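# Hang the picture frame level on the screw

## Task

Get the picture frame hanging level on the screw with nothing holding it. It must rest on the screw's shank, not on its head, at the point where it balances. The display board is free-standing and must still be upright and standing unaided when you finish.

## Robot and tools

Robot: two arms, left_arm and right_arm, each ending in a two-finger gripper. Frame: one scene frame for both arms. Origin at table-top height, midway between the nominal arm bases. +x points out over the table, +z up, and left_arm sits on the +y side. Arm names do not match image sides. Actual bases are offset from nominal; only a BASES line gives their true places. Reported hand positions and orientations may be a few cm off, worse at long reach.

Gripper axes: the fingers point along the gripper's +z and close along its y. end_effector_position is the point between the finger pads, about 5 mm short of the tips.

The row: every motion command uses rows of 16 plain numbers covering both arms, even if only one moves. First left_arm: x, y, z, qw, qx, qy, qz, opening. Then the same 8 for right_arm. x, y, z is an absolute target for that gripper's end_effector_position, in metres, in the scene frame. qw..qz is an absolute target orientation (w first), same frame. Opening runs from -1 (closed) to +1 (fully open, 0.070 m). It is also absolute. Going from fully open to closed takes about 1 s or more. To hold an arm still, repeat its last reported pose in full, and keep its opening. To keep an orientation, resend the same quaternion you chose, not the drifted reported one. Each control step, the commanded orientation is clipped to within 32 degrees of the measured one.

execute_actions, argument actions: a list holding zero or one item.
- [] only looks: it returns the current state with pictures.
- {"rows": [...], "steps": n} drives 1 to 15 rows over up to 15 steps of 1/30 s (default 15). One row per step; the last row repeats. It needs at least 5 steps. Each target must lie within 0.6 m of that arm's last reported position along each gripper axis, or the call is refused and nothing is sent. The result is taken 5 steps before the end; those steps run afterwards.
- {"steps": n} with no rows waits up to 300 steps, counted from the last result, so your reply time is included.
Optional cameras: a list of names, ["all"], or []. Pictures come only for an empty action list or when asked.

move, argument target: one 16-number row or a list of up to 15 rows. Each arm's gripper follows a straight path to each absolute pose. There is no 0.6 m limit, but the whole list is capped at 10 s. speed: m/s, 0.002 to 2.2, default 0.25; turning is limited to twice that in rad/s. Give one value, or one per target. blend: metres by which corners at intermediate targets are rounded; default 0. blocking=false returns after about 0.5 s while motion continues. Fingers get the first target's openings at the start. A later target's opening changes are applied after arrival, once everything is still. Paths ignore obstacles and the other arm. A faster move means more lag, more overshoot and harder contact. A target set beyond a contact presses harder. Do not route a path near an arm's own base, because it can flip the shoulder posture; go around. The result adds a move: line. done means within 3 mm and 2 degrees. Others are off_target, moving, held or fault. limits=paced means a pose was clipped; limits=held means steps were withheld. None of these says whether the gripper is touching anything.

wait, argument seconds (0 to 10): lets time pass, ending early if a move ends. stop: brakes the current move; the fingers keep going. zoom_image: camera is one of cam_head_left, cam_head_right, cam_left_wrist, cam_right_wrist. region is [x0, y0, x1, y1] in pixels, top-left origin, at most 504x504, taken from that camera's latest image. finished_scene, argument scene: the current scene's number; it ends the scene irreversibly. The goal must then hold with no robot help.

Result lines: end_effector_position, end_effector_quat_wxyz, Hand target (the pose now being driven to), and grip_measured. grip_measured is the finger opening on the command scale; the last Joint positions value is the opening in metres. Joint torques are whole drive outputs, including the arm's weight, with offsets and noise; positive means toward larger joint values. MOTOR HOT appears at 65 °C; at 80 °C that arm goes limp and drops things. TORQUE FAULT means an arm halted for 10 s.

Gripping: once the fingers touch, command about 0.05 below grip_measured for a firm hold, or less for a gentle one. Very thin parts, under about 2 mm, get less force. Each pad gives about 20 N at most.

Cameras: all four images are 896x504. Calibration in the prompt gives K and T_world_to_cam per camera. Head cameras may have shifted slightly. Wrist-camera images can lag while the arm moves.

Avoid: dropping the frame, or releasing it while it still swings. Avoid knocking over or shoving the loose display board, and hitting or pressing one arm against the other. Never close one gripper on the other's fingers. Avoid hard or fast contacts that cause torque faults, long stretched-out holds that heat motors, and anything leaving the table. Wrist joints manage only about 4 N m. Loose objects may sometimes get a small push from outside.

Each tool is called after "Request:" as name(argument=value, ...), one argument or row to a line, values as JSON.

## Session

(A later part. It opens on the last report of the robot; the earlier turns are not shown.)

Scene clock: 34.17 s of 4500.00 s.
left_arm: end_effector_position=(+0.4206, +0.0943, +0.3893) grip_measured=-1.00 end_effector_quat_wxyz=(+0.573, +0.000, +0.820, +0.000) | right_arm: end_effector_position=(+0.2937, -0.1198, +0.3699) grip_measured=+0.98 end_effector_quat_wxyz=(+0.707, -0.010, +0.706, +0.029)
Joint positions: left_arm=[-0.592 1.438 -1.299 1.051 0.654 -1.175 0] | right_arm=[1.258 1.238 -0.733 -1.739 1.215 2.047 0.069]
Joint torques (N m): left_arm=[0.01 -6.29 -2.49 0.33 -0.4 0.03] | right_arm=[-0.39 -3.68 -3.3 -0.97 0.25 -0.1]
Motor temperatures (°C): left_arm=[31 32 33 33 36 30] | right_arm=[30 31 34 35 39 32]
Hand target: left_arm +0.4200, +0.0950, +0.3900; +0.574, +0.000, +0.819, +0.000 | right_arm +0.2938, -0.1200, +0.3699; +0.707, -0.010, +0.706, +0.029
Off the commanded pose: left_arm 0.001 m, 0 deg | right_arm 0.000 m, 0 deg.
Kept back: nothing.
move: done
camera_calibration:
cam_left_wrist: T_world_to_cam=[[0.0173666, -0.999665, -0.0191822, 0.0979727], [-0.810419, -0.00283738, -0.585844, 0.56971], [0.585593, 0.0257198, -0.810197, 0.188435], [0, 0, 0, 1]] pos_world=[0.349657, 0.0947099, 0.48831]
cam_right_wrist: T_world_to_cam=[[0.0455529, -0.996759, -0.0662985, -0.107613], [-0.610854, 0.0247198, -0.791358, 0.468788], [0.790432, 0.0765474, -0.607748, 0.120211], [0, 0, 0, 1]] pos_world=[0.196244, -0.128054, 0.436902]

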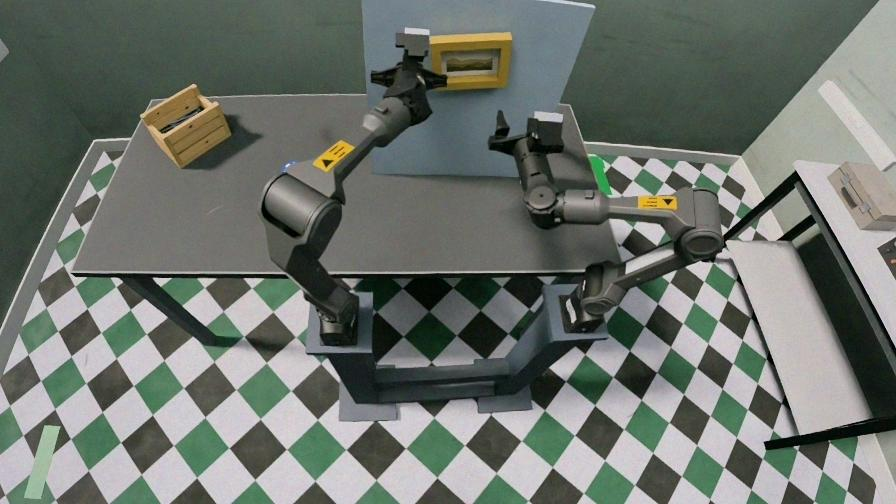

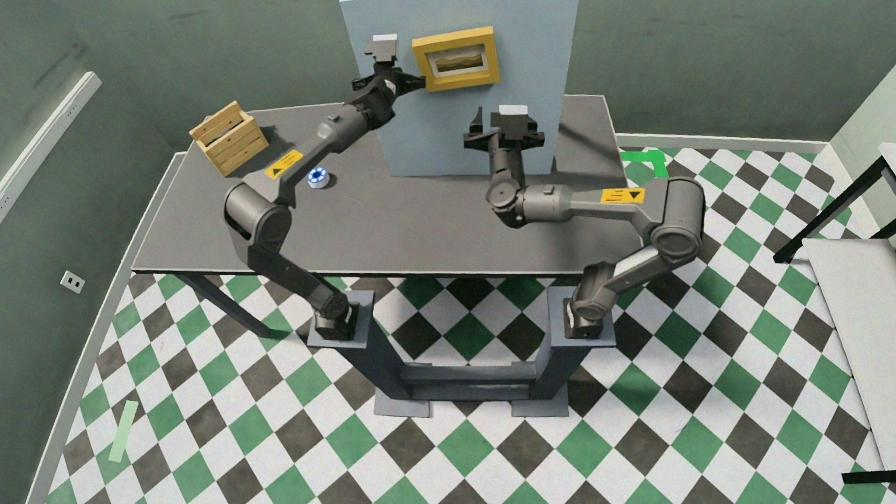

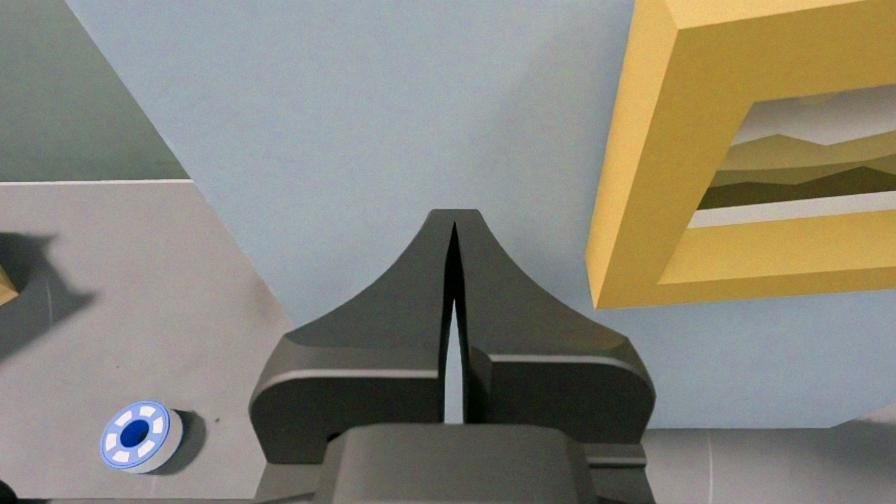

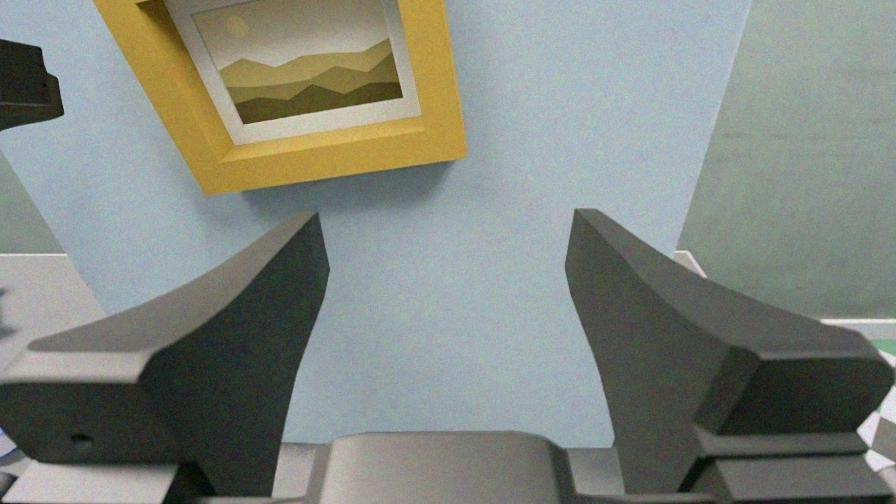

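Request:
move(
  target=[
    [0.42,0.11,0.40,0.539,0.2802,0.7698,-0.1962,-1, 0.2938,-0.12,0.3699,0.707,-0.010,0.706,0.029,1],
    [0.448,0.08,0.40,0.539,0.2802,0.7698,-0.1962,-1, 0.2938,-0.12,0.3699,0.707,-0.010,0.706,0.029,1],
  ],
  cameras=["all"],
  speed=0.1,
)

Request:
zoom_image(
  camera="cam_head_left",
  region=[370, 10, 530, 110],
)

Request:
zoom_image(
  camera="cam_head_right",
  region=[350, 10, 510, 110],
)

Scene clock: 39.70 s of 4500.00 s.
left_arm: end_effector_position=(+0.4485, +0.0794, +0.3996) grip_measured=-1.00 end_effector_quat_wxyz=(+0.539, +0.280, +0.770, -0.197) | right_arm: end_effector_position=(+0.2937, -0.1198, +0.3699) grip_measured=+0.98 end_effector_quat_wxyz=(+0.707, -0.010, +0.706, +0.029)
Joint positions: left_arm=[-0.075 1.56 -1.47 -1.013 0.698 1.125 0] | right_arm=[1.258 1.238 -0.733 -1.739 1.215 2.047 0.069]
Joint torques (N m): left_arm=[0.25 -7.17 -2.78 -0.71 -0.44 0.03] | right_arm=[-0.38 -3.61 -3.37 -1 0.29 -0.04]
Motor temperatures (°C): left_arm=[31 32 33 33 36 30] | right_arm=[30 31 34 35 39 32]
Hand target: left_arm +0.4480, +0.0800, +0.4000; +0.539, +0.280, +0.770, -0.196 | right_arm +0.2938, -0.1200, +0.3699; +0.707, -0.010, +0.706, +0.029
Off the commanded pose: left_arm 0.001 m, 0 deg | right_arm 0.000 m, 0 deg.
Kept back: nothing.
move: done
camera_calibration:
cam_left_wrist: T_world_to_cam=[[-0.628999, -0.777208, -0.0175379, 0.354415], [-0.623118, 0.517526, -0.586422, 0.473274], [0.464849, -0.357931, -0.809816, 0.265314], [0, 0, 0, 1]] pos_world=[0.394501, 0.125487, 0.49861]
cam_right_wrist: T_world_to_cam=[[0.0455529, -0.996759, -0.0662985, -0.107613], [-0.610854, 0.0247198, -0.791358, 0.468788], [0.790432, 0.0765474, -0.607748, 0.120211], [0, 0, 0, 1]] pos_world=[0.196244, -0.128054, 0.436902]

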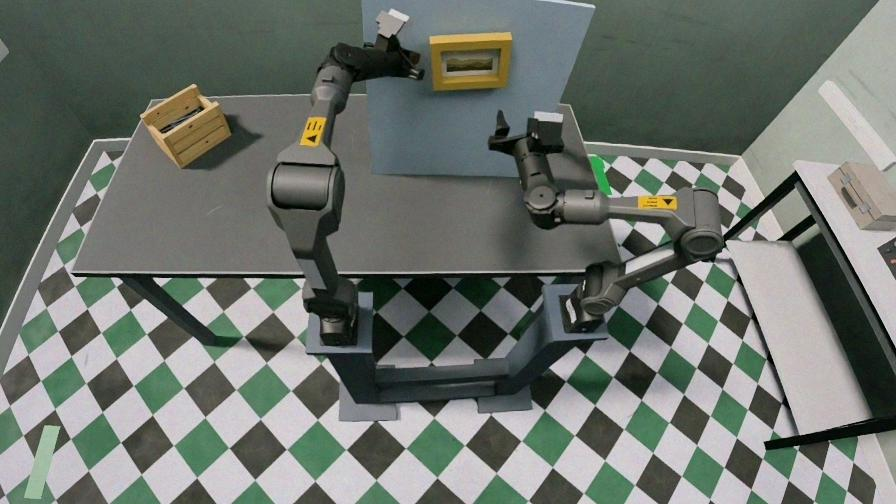

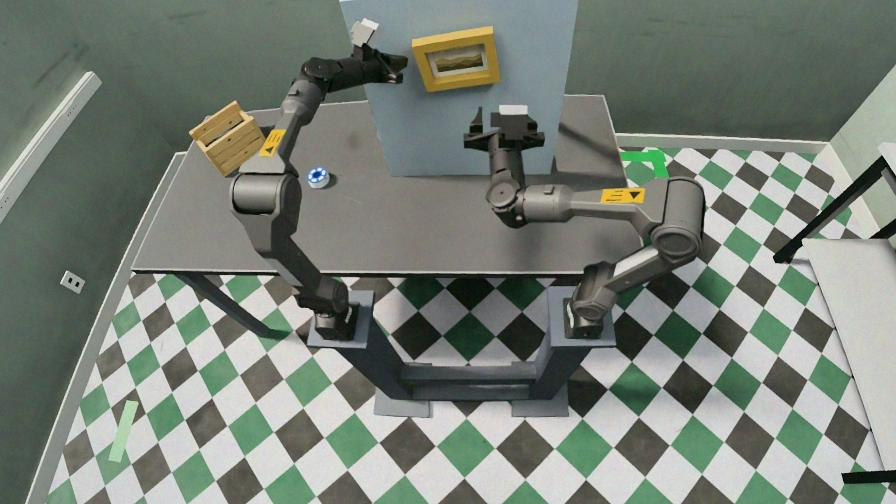

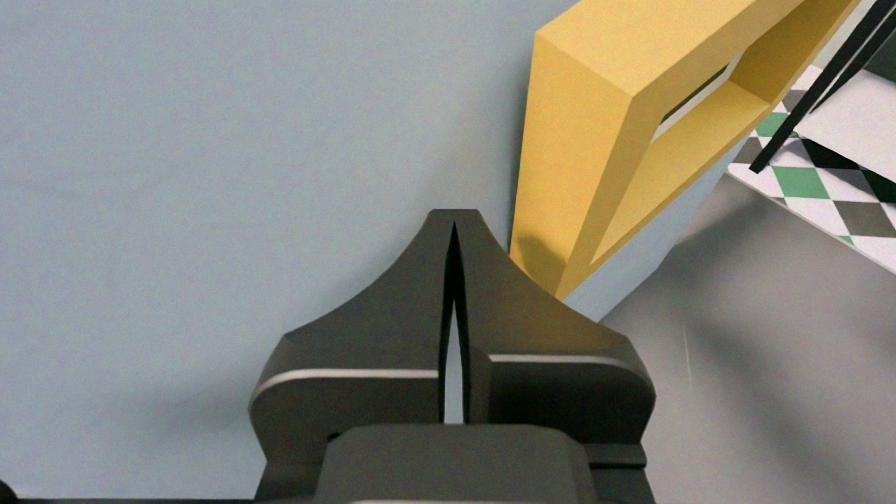

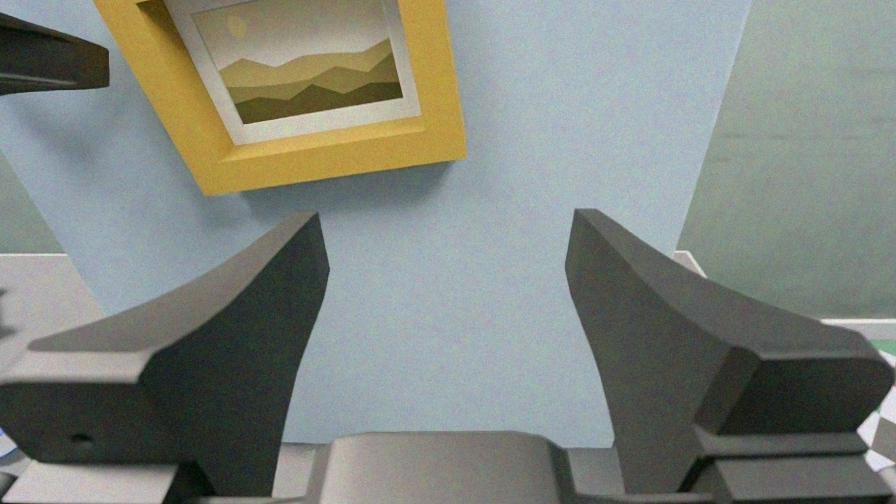

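Scaled by 3.150 from the camera's 896x504 image, which has a finer 1280x720 frame.

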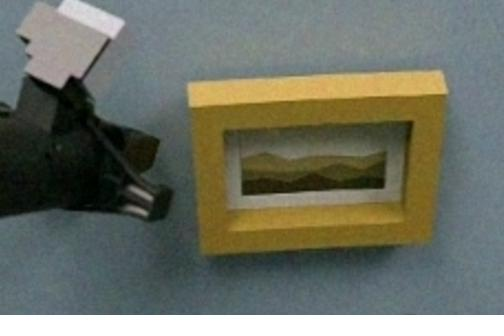

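Scaled by 3.150 from the camera's 896x504 image, which has a finer 1280x720 frame.

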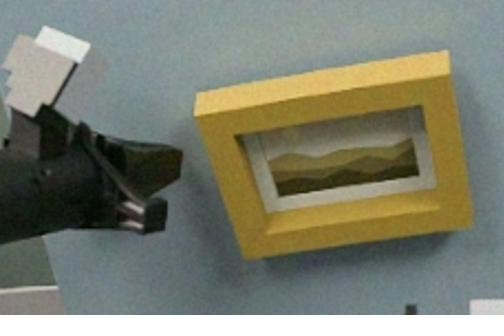

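Request:
move(
  target=[0.452,0.062,0.412,0.539,0.2802,0.7698,-0.1962,-1, 0.2938,-0.12,0.3699,0.707,-0.010,0.706,0.029,1],
  cameras=["cam_left_wrist","cam_right_wrist"],
  speed=0.05,
)

Scene clock: 40.90 s of 4500.00 s.
left_arm: end_effector_position=(+0.4517, +0.0618, +0.4125) grip_measured=-1.00 end_effector_quat_wxyz=(+0.539, +0.280, +0.770, -0.196) | right_arm: end_effector_position=(+0.2937, -0.1198, +0.3699) grip_measured=+0.98 end_effector_quat_wxyz=(+0.707, -0.010, +0.706, +0.029)
Joint positions: left_arm=[-0.134 1.584 -1.548 -0.917 0.679 1.004 0] | right_arm=[1.258 1.238 -0.733 -1.739 1.215 2.047 0.069]
Joint torques (N m): left_arm=[0.18 -5.46 -3.12 -0.64 -0.84 0.09] | right_arm=[-0.34 -3.56 -3.35 -1 0.3 -0.03]
Motor temperatures (°C): left_arm=[31 32 33 33 36 30] | right_arm=[30 31 34 35 39 32]
Hand target: left_arm +0.4520, +0.0620, +0.4120; +0.539, +0.280, +0.770, -0.196 | right_arm +0.2938, -0.1200, +0.3699; +0.707, -0.010, +0.706, +0.029
Off the commanded pose: left_arm 0.001 m, 0 deg | right_arm 0.000 m, 0 deg.
Kept back: nothing.
move: done
camera_calibration:
cam_left_wrist: T_world_to_cam=[[-0.629142, -0.777074, -0.0183473, 0.34329], [-0.622158, 0.517585, -0.587388, 0.491978], [0.465941, -0.358136, -0.809097, 0.267123], [0, 0, 0, 1]] pos_world=[0.397602, 0.107787, 0.51141]
cam_right_wrist: T_world_to_cam=[[0.0455529, -0.996759, -0.0662985, -0.107613], [-0.610854, 0.0247198, -0.791358, 0.468788], [0.790432, 0.0765474, -0.607748, 0.120211], [0, 0, 0, 1]] pos_world=[0.196244, -0.128054, 0.436902]
Images, in order (width x height): cam_left_wrist 896x504, cam_right_wrist 896x504.

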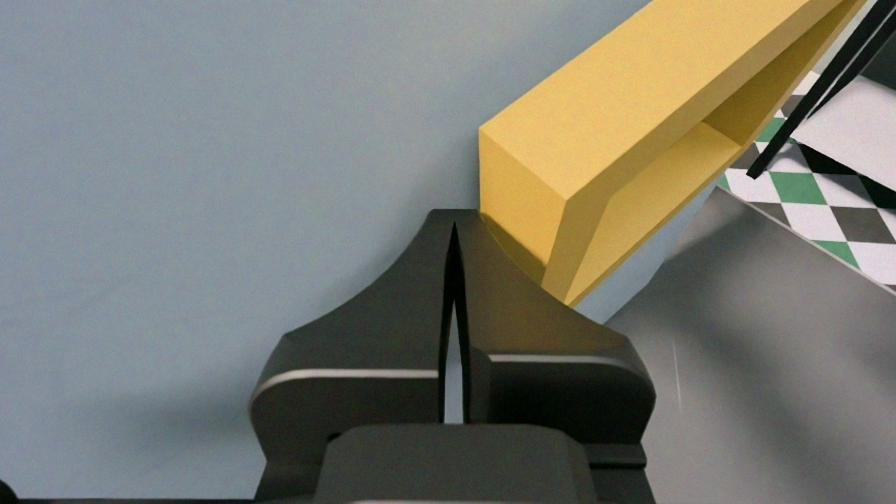

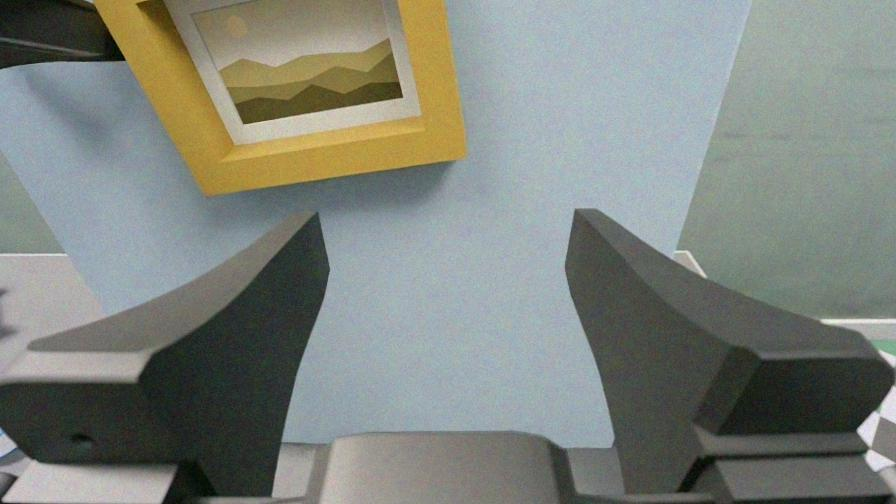

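Request:
move(
  target=[0.452,0.056,0.412,0.539,0.2802,0.7698,-0.1962,-1, 0.2938,-0.12,0.3699,0.707,-0.010,0.706,0.029,1],
  cameras=["cam_left_wrist","cam_right_wrist"],
  speed=0.03,
)

Scene clock: 41.83 s of 4500.00 s.
left_arm: end_effector_position=(+0.4523, +0.0568, +0.4116) grip_measured=-1.00 end_effector_quat_wxyz=(+0.539, +0.279, +0.770, -0.195) | right_arm: end_effector_position=(+0.2937, -0.1198, +0.3699) grip_measured=+0.98 end_effector_quat_wxyz=(+0.707, -0.010, +0.706, +0.029)
Joint positions: left_arm=[-0.152 1.587 -1.55 -0.9 0.662 0.984 0] | right_arm=[1.258 1.238 -0.733 -1.739 1.215 2.047 0.069]
Joint torques (N m): left_arm=[-3.5 -6.21 -4.23 -1.07 -0.3 -0.09] | right_arm=[-0.32 -3.57 -3.4 -1.01 0.3 -0.02]
Motor temperatures (°C): left_arm=[31 32 33 33 36 30] | right_arm=[30 31 34 35 39 32]
Hand target: left_arm +0.4520, +0.0560, +0.4120; +0.539, +0.280, +0.770, -0.196 | right_arm +0.2938, -0.1200, +0.3699; +0.707, -0.010, +0.706, +0.029
Off the commanded pose: left_arm 0.001 m, 0 deg | right_arm 0.000 m, 0 deg.
Kept back: nothing.
move: done
camera_calibration:
cam_left_wrist: T_world_to_cam=[[-0.627077, -0.778733, -0.018692, 0.339136], [-0.624027, 0.516573, -0.586297, 0.494862], [0.466224, -0.355989, -0.809881, 0.264402], [0, 0, 0, 1]] pos_world=[0.398201, 0.102588, 0.51061]
cam_right_wrist: T_world_to_cam=[[0.0455529, -0.996759, -0.0662985, -0.107613], [-0.610854, 0.0247198, -0.791358, 0.468788], [0.790432, 0.0765474, -0.607748, 0.120211], [0, 0, 0, 1]] pos_world=[0.196244, -0.128054, 0.436902]
Images, in order (width x height): cam_left_wrist 896x504, cam_right_wrist 896x504.

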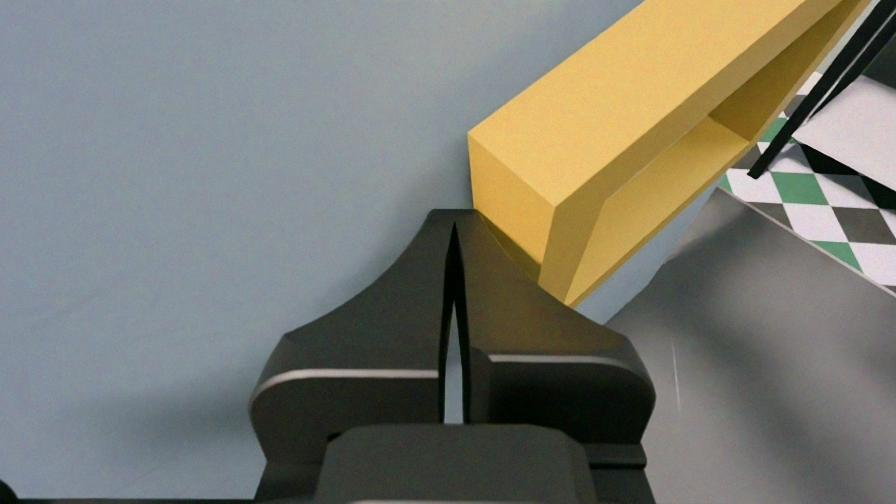

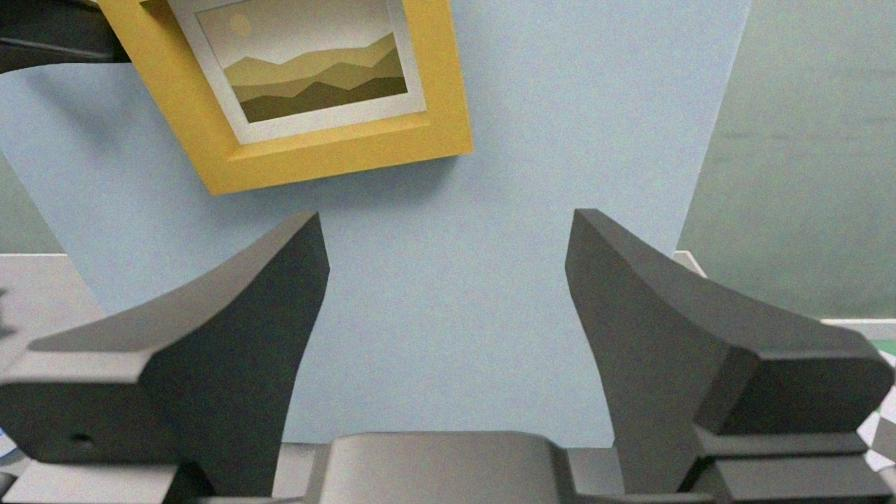

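Request:
move(
  target=[0.452,0.050,0.414,0.539,0.2802,0.7698,-0.1962,-1, 0.2938,-0.12,0.3699,0.707,-0.010,0.706,0.029,1],
  cameras=["all"],
  speed=0.02,
)

Scene clock: 42.83 s of 4500.00 s.
left_arm: end_effector_position=(+0.4520, +0.0505, +0.4142) grip_measured=-1.00 end_effector_quat_wxyz=(+0.539, +0.280, +0.770, -0.196) | right_arm: end_effector_position=(+0.2937, -0.1198, +0.3699) grip_measured=+0.98 end_effector_quat_wxyz=(+0.707, -0.010, +0.706, +0.029)
Joint positions: left_arm=[-0.173 1.592 -1.564 -0.873 0.653 0.952 0] | right_arm=[1.258 1.238 -0.733 -1.739 1.215 2.047 0.069]
Joint torques (N m): left_arm=[-3.56 -5.89 -4.27 -0.97 -0.51 -0.06] | right_arm=[-0.31 -3.58 -3.39 -1.02 0.32 -0.01]
Motor temperatures (°C): left_arm=[31 32 33 33 36 30] | right_arm=[30 31 34 35 39 32]
Hand target: left_arm +0.4520, +0.0500, +0.4140; +0.539, +0.280, +0.770, -0.196 | right_arm +0.2938, -0.1200, +0.3699; +0.707, -0.010, +0.706, +0.029
Off the commanded pose: left_arm 0.001 m, 0 deg | right_arm 0.000 m, 0 deg.
Kept back: nothing.
move: done
camera_calibration:
cam_left_wrist: T_world_to_cam=[[-0.627933, -0.778039, -0.0188712, 0.33447], [-0.623007, 0.517048, -0.586961, 0.499172], [0.466436, -0.356815, -0.809395, 0.264152], [0, 0, 0, 1]] pos_world=[0.397802, 0.096388, 0.51311]
cam_right_wrist: T_world_to_cam=[[0.0455529, -0.996759, -0.0662985, -0.107613], [-0.610854, 0.0247198, -0.791358, 0.468788], [0.790432, 0.0765474, -0.607748, 0.120211], [0, 0, 0, 1]] pos_world=[0.196244, -0.128054, 0.436902]

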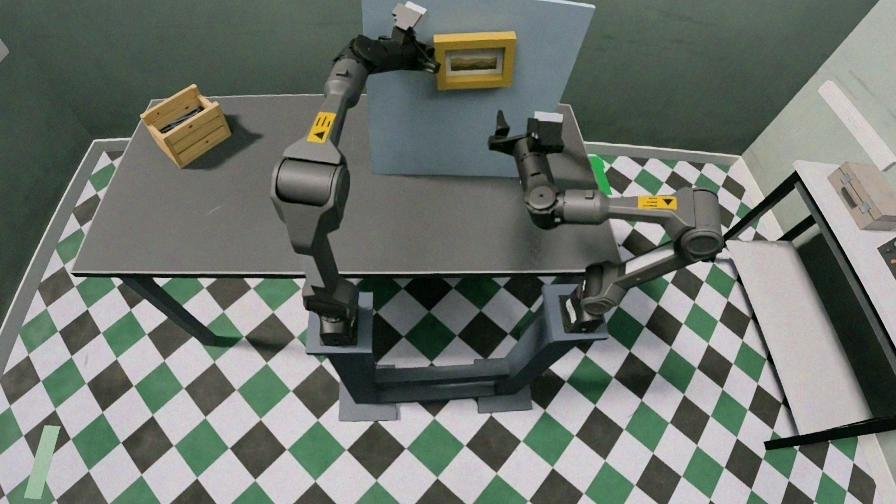

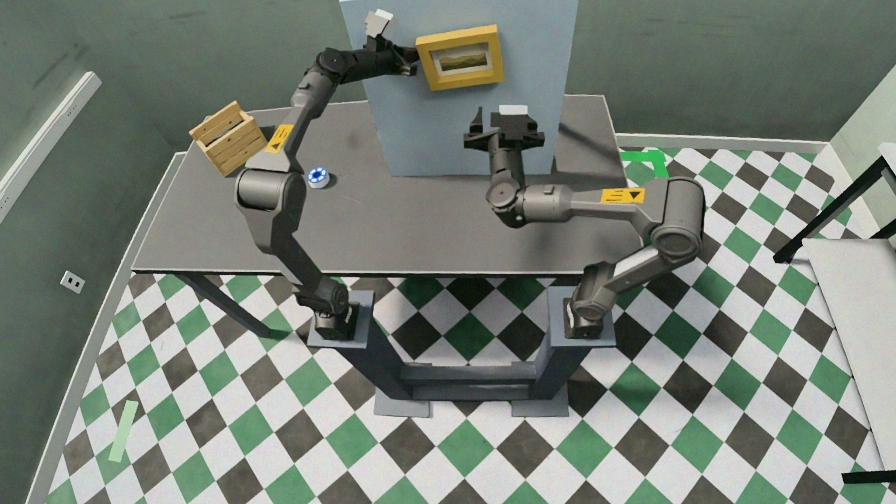

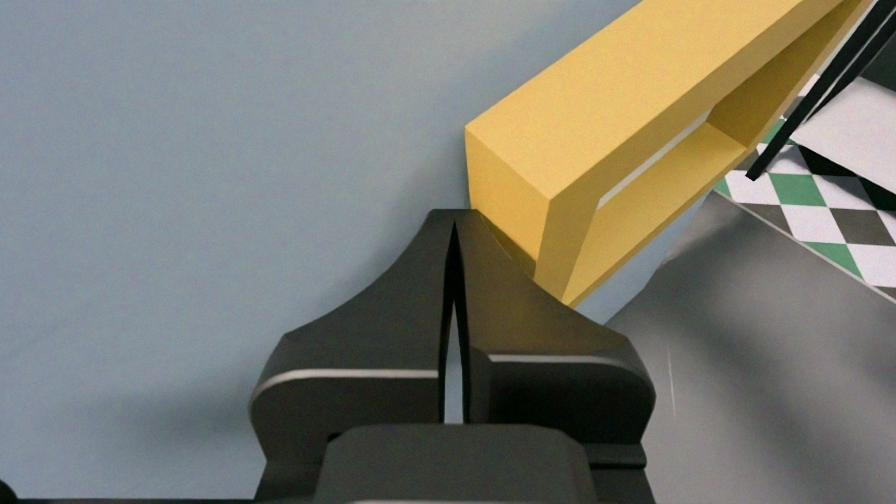

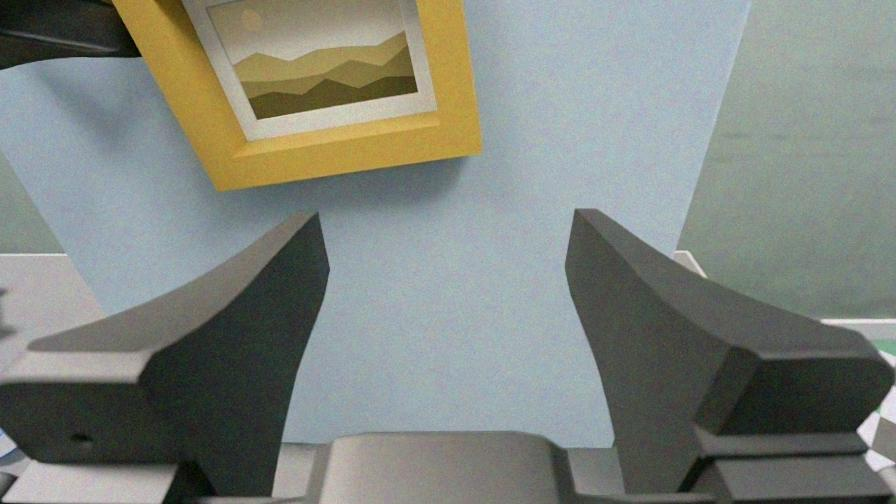

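Request:
move(
  target=[0.445,0.080,0.412,0.539,0.2802,0.7698,-0.1962,-1, 0.2938,-0.12,0.3699,0.707,-0.010,0.706,0.029,1],
  cameras=["cam_right_wrist","cam_left_wrist"],
  speed=0.05,
)

Request:
zoom_image(
  camera="cam_right_wrist",
  region=[80, 0, 584, 284],
)

Scene clock: 43.97 s of 4500.00 s.
left_arm: end_effector_position=(+0.4450, +0.0802, +0.4119) grip_measured=-1.00 end_effector_quat_wxyz=(+0.539, +0.280, +0.770, -0.196) | right_arm: end_effector_position=(+0.2937, -0.1198, +0.3699) grip_measured=+0.98 end_effector_quat_wxyz=(+0.707, -0.010, +0.706, +0.029)
Joint positions: left_arm=[-0.073 1.552 -1.51 -0.967 0.725 1.067 0] | right_arm=[1.258 1.238 -0.733 -1.739 1.215 2.047 0.069]
Joint torques (N m): left_arm=[-0.76 -6.8 -3.16 -0.45 -0.78 -0.27] | right_arm=[-0.27 -3.55 -3.38 -1.02 0.32 0]
Motor temperatures (°C): left_arm=[31 32 33 33 36 30] | right_arm=[30 31 34 35 39 32]
Hand target: left_arm +0.4450, +0.0800, +0.4120; +0.539, +0.280, +0.770, -0.196 | right_arm +0.2938, -0.1200, +0.3699; +0.707, -0.010, +0.706, +0.029
Off the commanded pose: left_arm 0.000 m, 0 deg | right_arm 0.000 m, 0 deg.
Kept back: nothing.
move: done
camera_calibration:
cam_left_wrist: T_world_to_cam=[[-0.628875, -0.777279, -0.018785, 0.353509], [-0.622499, 0.517829, -0.586813, 0.477801], [0.465845, -0.357338, -0.809505, 0.276576], [0, 0, 0, 1]] pos_world=[0.390902, 0.126188, 0.51091]
cam_right_wrist: T_world_to_cam=[[0.0455529, -0.996759, -0.0662985, -0.107613], [-0.610854, 0.0247198, -0.791358, 0.468788], [0.790432, 0.0765474, -0.607748, 0.120211], [0, 0, 0, 1]] pos_world=[0.196244, -0.128054, 0.436902]
Images, in order (width x height): cam_left_wrist 896x504, cam_right_wrist 896x504.

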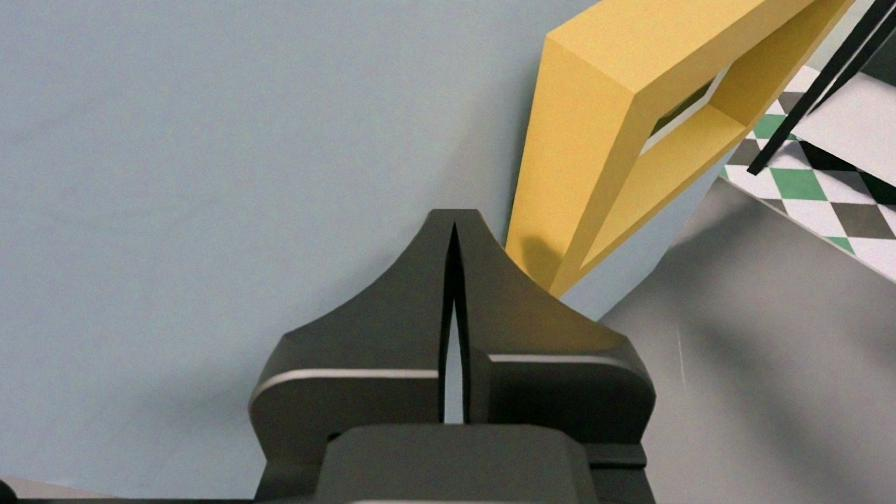

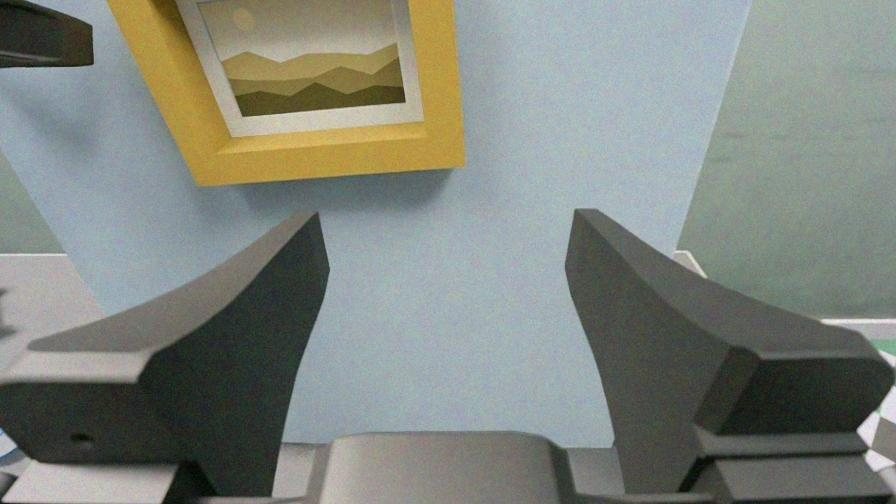

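Scaled by 1.000.

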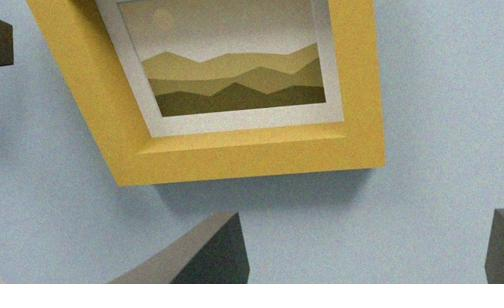

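Request:
wait(
  seconds=1.5,
  cameras=["all"],
)

Request:
zoom_image(
  camera="cam_right_wrist",
  region=[80, 0, 584, 284],
)

Request:
zoom_image(
  camera="cam_head_left",
  region=[370, 10, 530, 110],
)

Request:
zoom_image(
  camera="cam_head_right",
  region=[350, 10, 510, 110],
)

Scene clock: 45.70 s of 4500.00 s.
left_arm: end_effector_position=(+0.4450, +0.0802, +0.4119) grip_measured=-1.00 end_effector_quat_wxyz=(+0.539, +0.280, +0.770, -0.196) | right_arm: end_effector_position=(+0.2937, -0.1198, +0.3699) grip_measured=+0.98 end_effector_quat_wxyz=(+0.707, -0.010, +0.706, +0.029)
Joint positions: left_arm=[-0.073 1.552 -1.51 -0.967 0.725 1.066 0] | right_arm=[1.258 1.238 -0.733 -1.739 1.215 2.047 0.069]
Joint torques (N m): left_arm=[-0.87 -5.75 -3.86 -0.44 -0.85 -0.17] | right_arm=[-0.28 -3.54 -3.4 -1.03 0.34 0.01]
Motor temperatures (°C): left_arm=[31 32 33 33 36 30] | right_arm=[30 31 34 35 39 32]
Hand target: left_arm +0.4450, +0.0800, +0.4120; +0.539, +0.280, +0.770, -0.196 | right_arm +0.2938, -0.1200, +0.3699; +0.707, -0.010, +0.706, +0.029
Off the commanded pose: left_arm 0.000 m, 0 deg | right_arm 0.000 m, 0 deg.
Steps of this call (1-52: nothing new was sent). Readings (end_effector_position of left_arm | right_arm):
1: (+0.4450, +0.0802, +0.4119) | (+0.2937, -0.1198, +0.3699)
2: (+0.4450, +0.0802, +0.4119) | (+0.2937, -0.1198, +0.3699)
4: (+0.4450, +0.0802, +0.4119) | (+0.2937, -0.1198, +0.3699)
8: (+0.4450, +0.0802, +0.4119) | (+0.2937, -0.1198, +0.3699)
52: the state above
camera_calibration:
cam_left_wrist: T_world_to_cam=[[-0.628613, -0.777512, -0.0179267, 0.353075], [-0.622989, 0.517213, -0.586835, 0.47803], [0.465543, -0.357724, -0.809508, 0.27678], [0, 0, 0, 1]] pos_world=[0.390902, 0.126287, 0.51091]
cam_right_wrist: T_world_to_cam=[[0.0455529, -0.996759, -0.0662985, -0.107613], [-0.610854, 0.0247198, -0.791358, 0.468788], [0.790432, 0.0765474, -0.607748, 0.120211], [0, 0, 0, 1]] pos_world=[0.196244, -0.128054, 0.436902]

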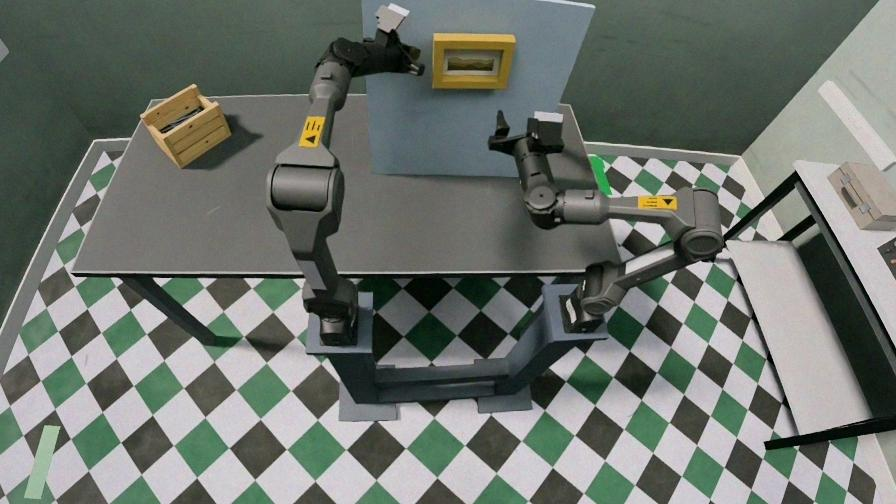

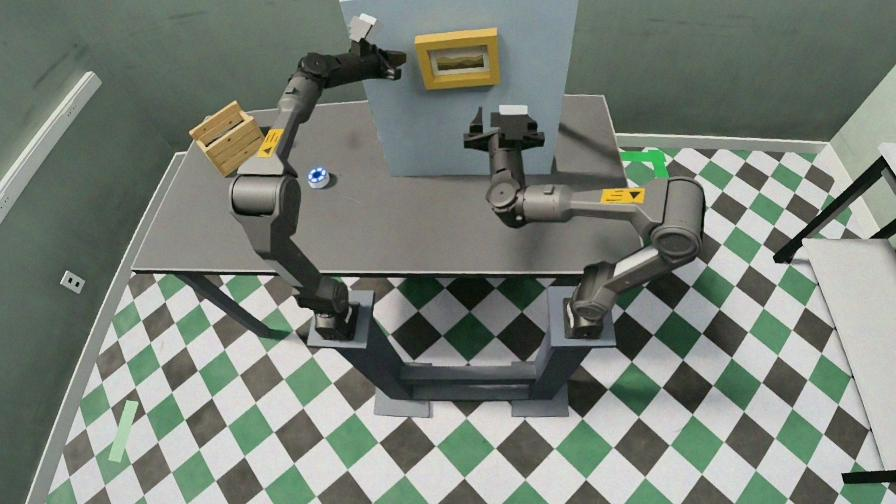

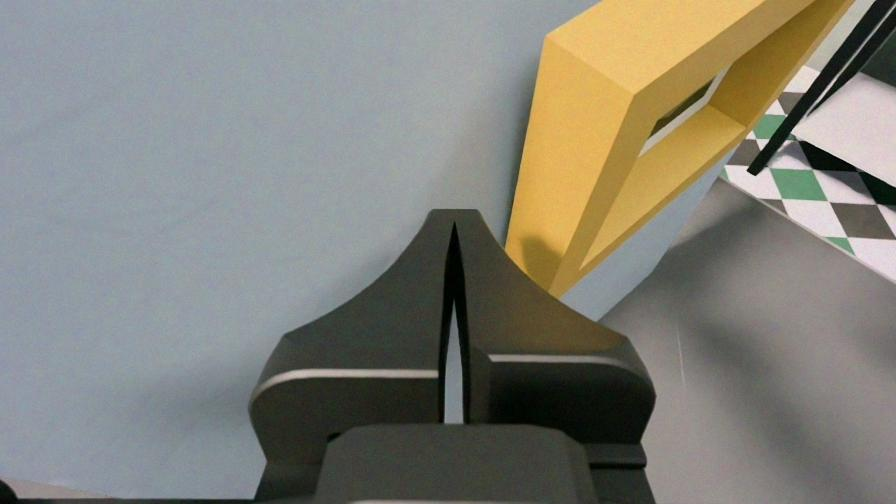

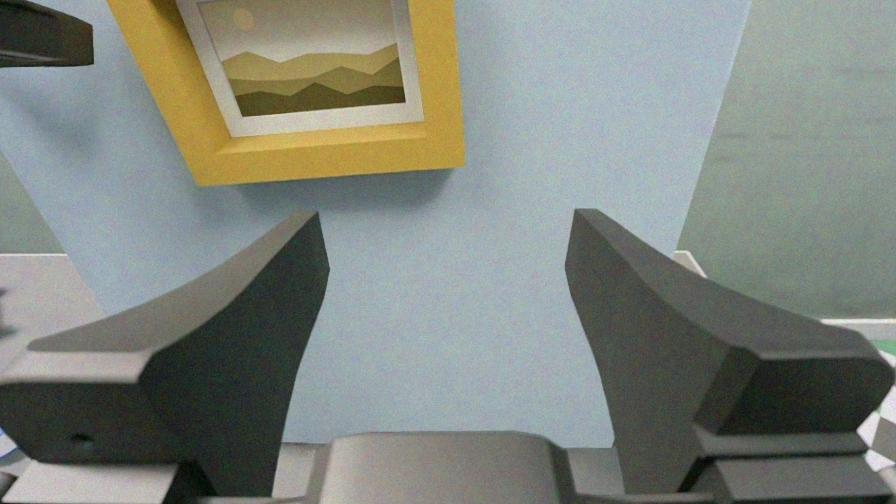

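Scaled by 1.000.

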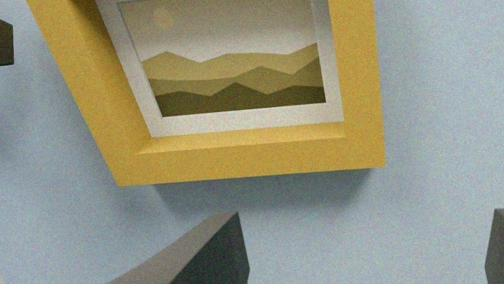

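Scaled by 3.150 from the camera's 896x504 image, which has a finer 1280x720 frame.

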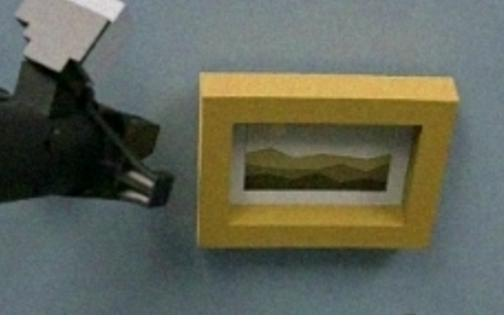

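Scaled by 3.150 from the camera's 896x504 image, which has a finer 1280x720 frame.

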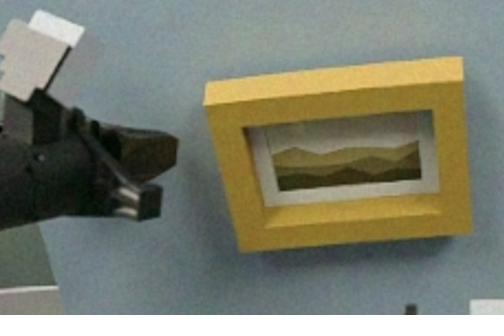

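Request:
zoom_image(
  camera="cam_head_left",
  region=[424, 20, 524, 100],
)

Request:
zoom_image(
  camera="cam_head_right",
  region=[408, 20, 508, 100],
)

Request:
zoom_image(
  camera="cam_head_left",
  region=[360, 130, 560, 200],
)

Request:
zoom_image(
  camera="cam_head_right",
  region=[370, 130, 570, 200],
)

Scaled by 5.040 from the camera's 896x504 image, which has a finer 1280x720 frame.

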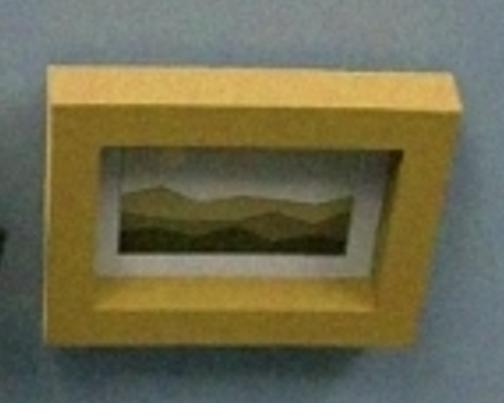

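Scaled by 5.040 from the camera's 896x504 image, which has a finer 1280x720 frame.

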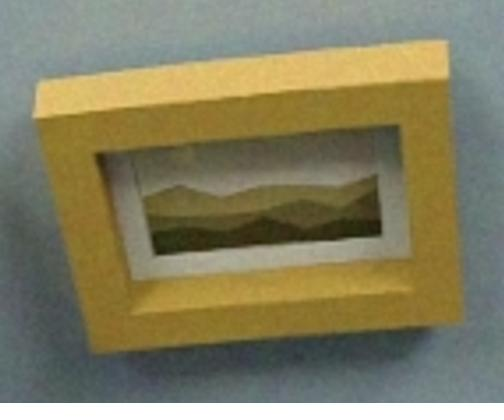

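Scaled by 2.520 from the camera's 896x504 image, which has a finer 1280x720 frame.

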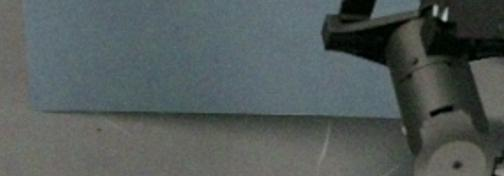

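Scaled by 2.520 from the camera's 896x504 image, which has a finer 1280x720 frame.

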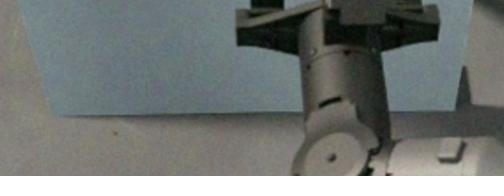

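Request:
move(
  target=[
    [0.42,0.09,0.33,0.539,0.2802,0.7698,-0.1962,-1, 0.2938,-0.12,0.3699,0.707,-0.010,0.706,0.029,1],
    [0.452,0.03,0.275,0.539,0.2802,0.7698,-0.1962,-1, 0.2938,-0.12,0.3699,0.707,-0.010,0.706,0.029,1],
  ],
  cameras=["all"],
  speed=0.15,
  blend=[0.02,0],
)

Scene clock: 54.27 s of 4500.00 s.
left_arm: end_effector_position=(+0.4521, +0.0295, +0.2742) grip_measured=-1.00 end_effector_quat_wxyz=(+0.534, +0.282, +0.772, -0.196) | right_arm: end_effector_position=(+0.2937, -0.1198, +0.3699) grip_measured=+0.98 end_effector_quat_wxyz=(+0.707, -0.010, +0.706, +0.029)
Joint positions: left_arm=[-0.24 1.671 -1.103 -1.752 0.434 1.94 0] | right_arm=[1.258 1.238 -0.733 -1.739 1.215 2.047 0.069]
Joint torques (N m): left_arm=[0.5 -7.95 -3.6 -0.32 0.44 -0.23] | right_arm=[-0.24 -3.43 -3.45 -1.05 0.37 0.05]
Motor temperatures (°C): left_arm=[31 32 33 33 36 30] | right_arm=[30 31 34 35 39 32]
Hand target: left_arm +0.4521, +0.0300, +0.2752; +0.535, +0.282, +0.772, -0.196 | right_arm +0.2938, -0.1200, +0.3699; +0.707, -0.010, +0.706, +0.029
Off the commanded pose: left_arm 0.001 m, 1 deg | right_arm 0.000 m, 0 deg.
joint sent to its limit (left arm) — joint 4 (forearm roll), lower limit.
Kept back: nothing.
move: done
camera_calibration:
cam_left_wrist: T_world_to_cam=[[-0.632244, -0.774584, -0.0169678, 0.316912], [-0.625909, 0.523552, -0.578041, 0.426566], [0.456624, -0.354842, -0.815832, 0.149492], [0, 0, 0, 1]] pos_world=[0.399095, 0.0751918, 0.37391]
cam_right_wrist: T_world_to_cam=[[0.0455529, -0.996759, -0.0662985, -0.107613], [-0.610854, 0.0247198, -0.791358, 0.468788], [0.790432, 0.0765474, -0.607748, 0.120211], [0, 0, 0, 1]] pos_world=[0.196244, -0.128054, 0.436902]

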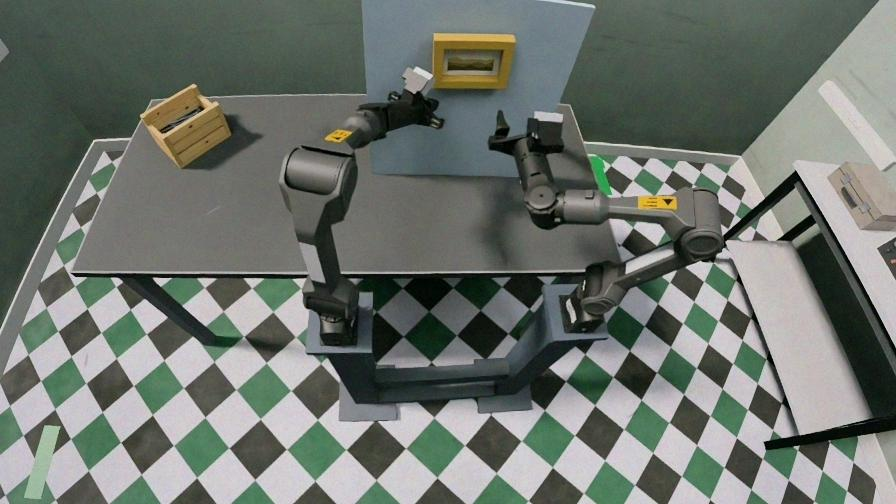

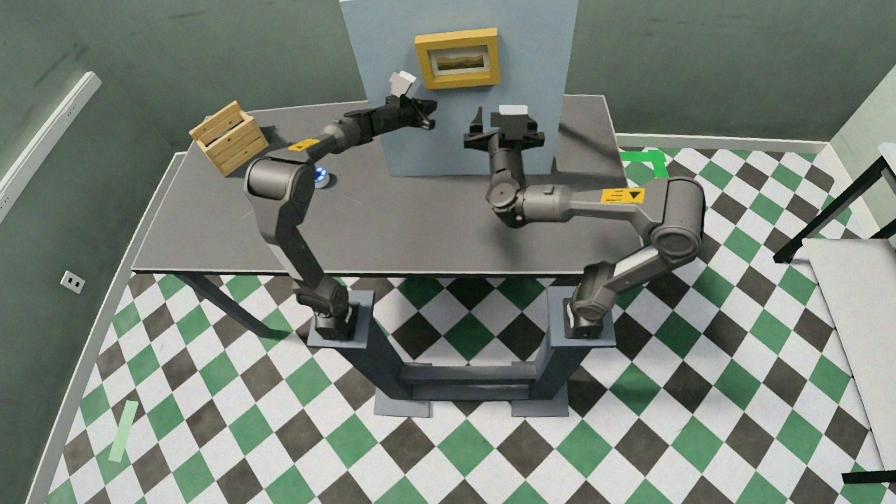

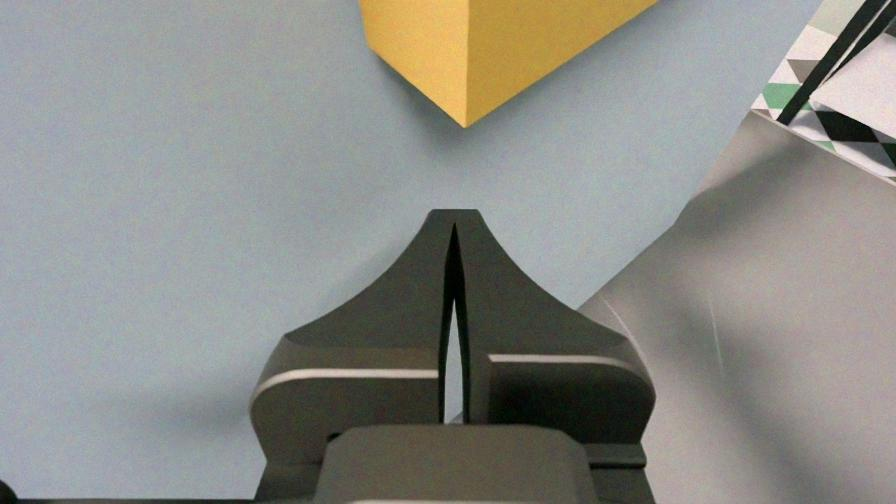

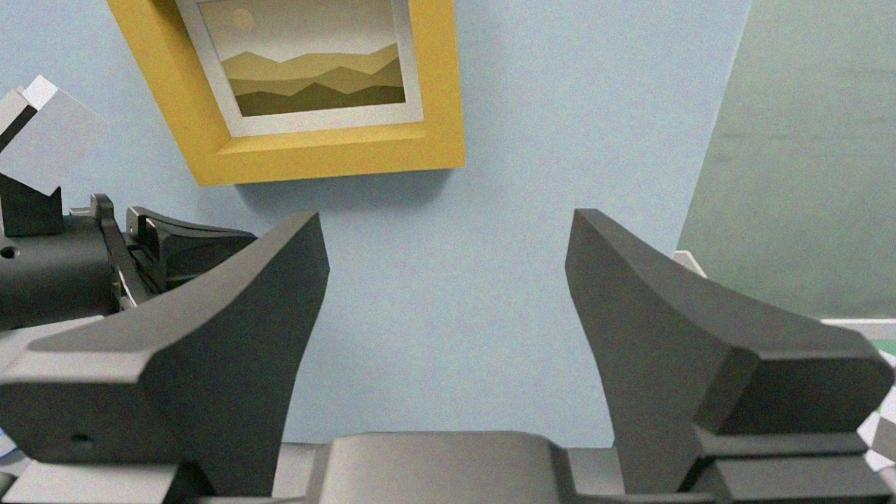

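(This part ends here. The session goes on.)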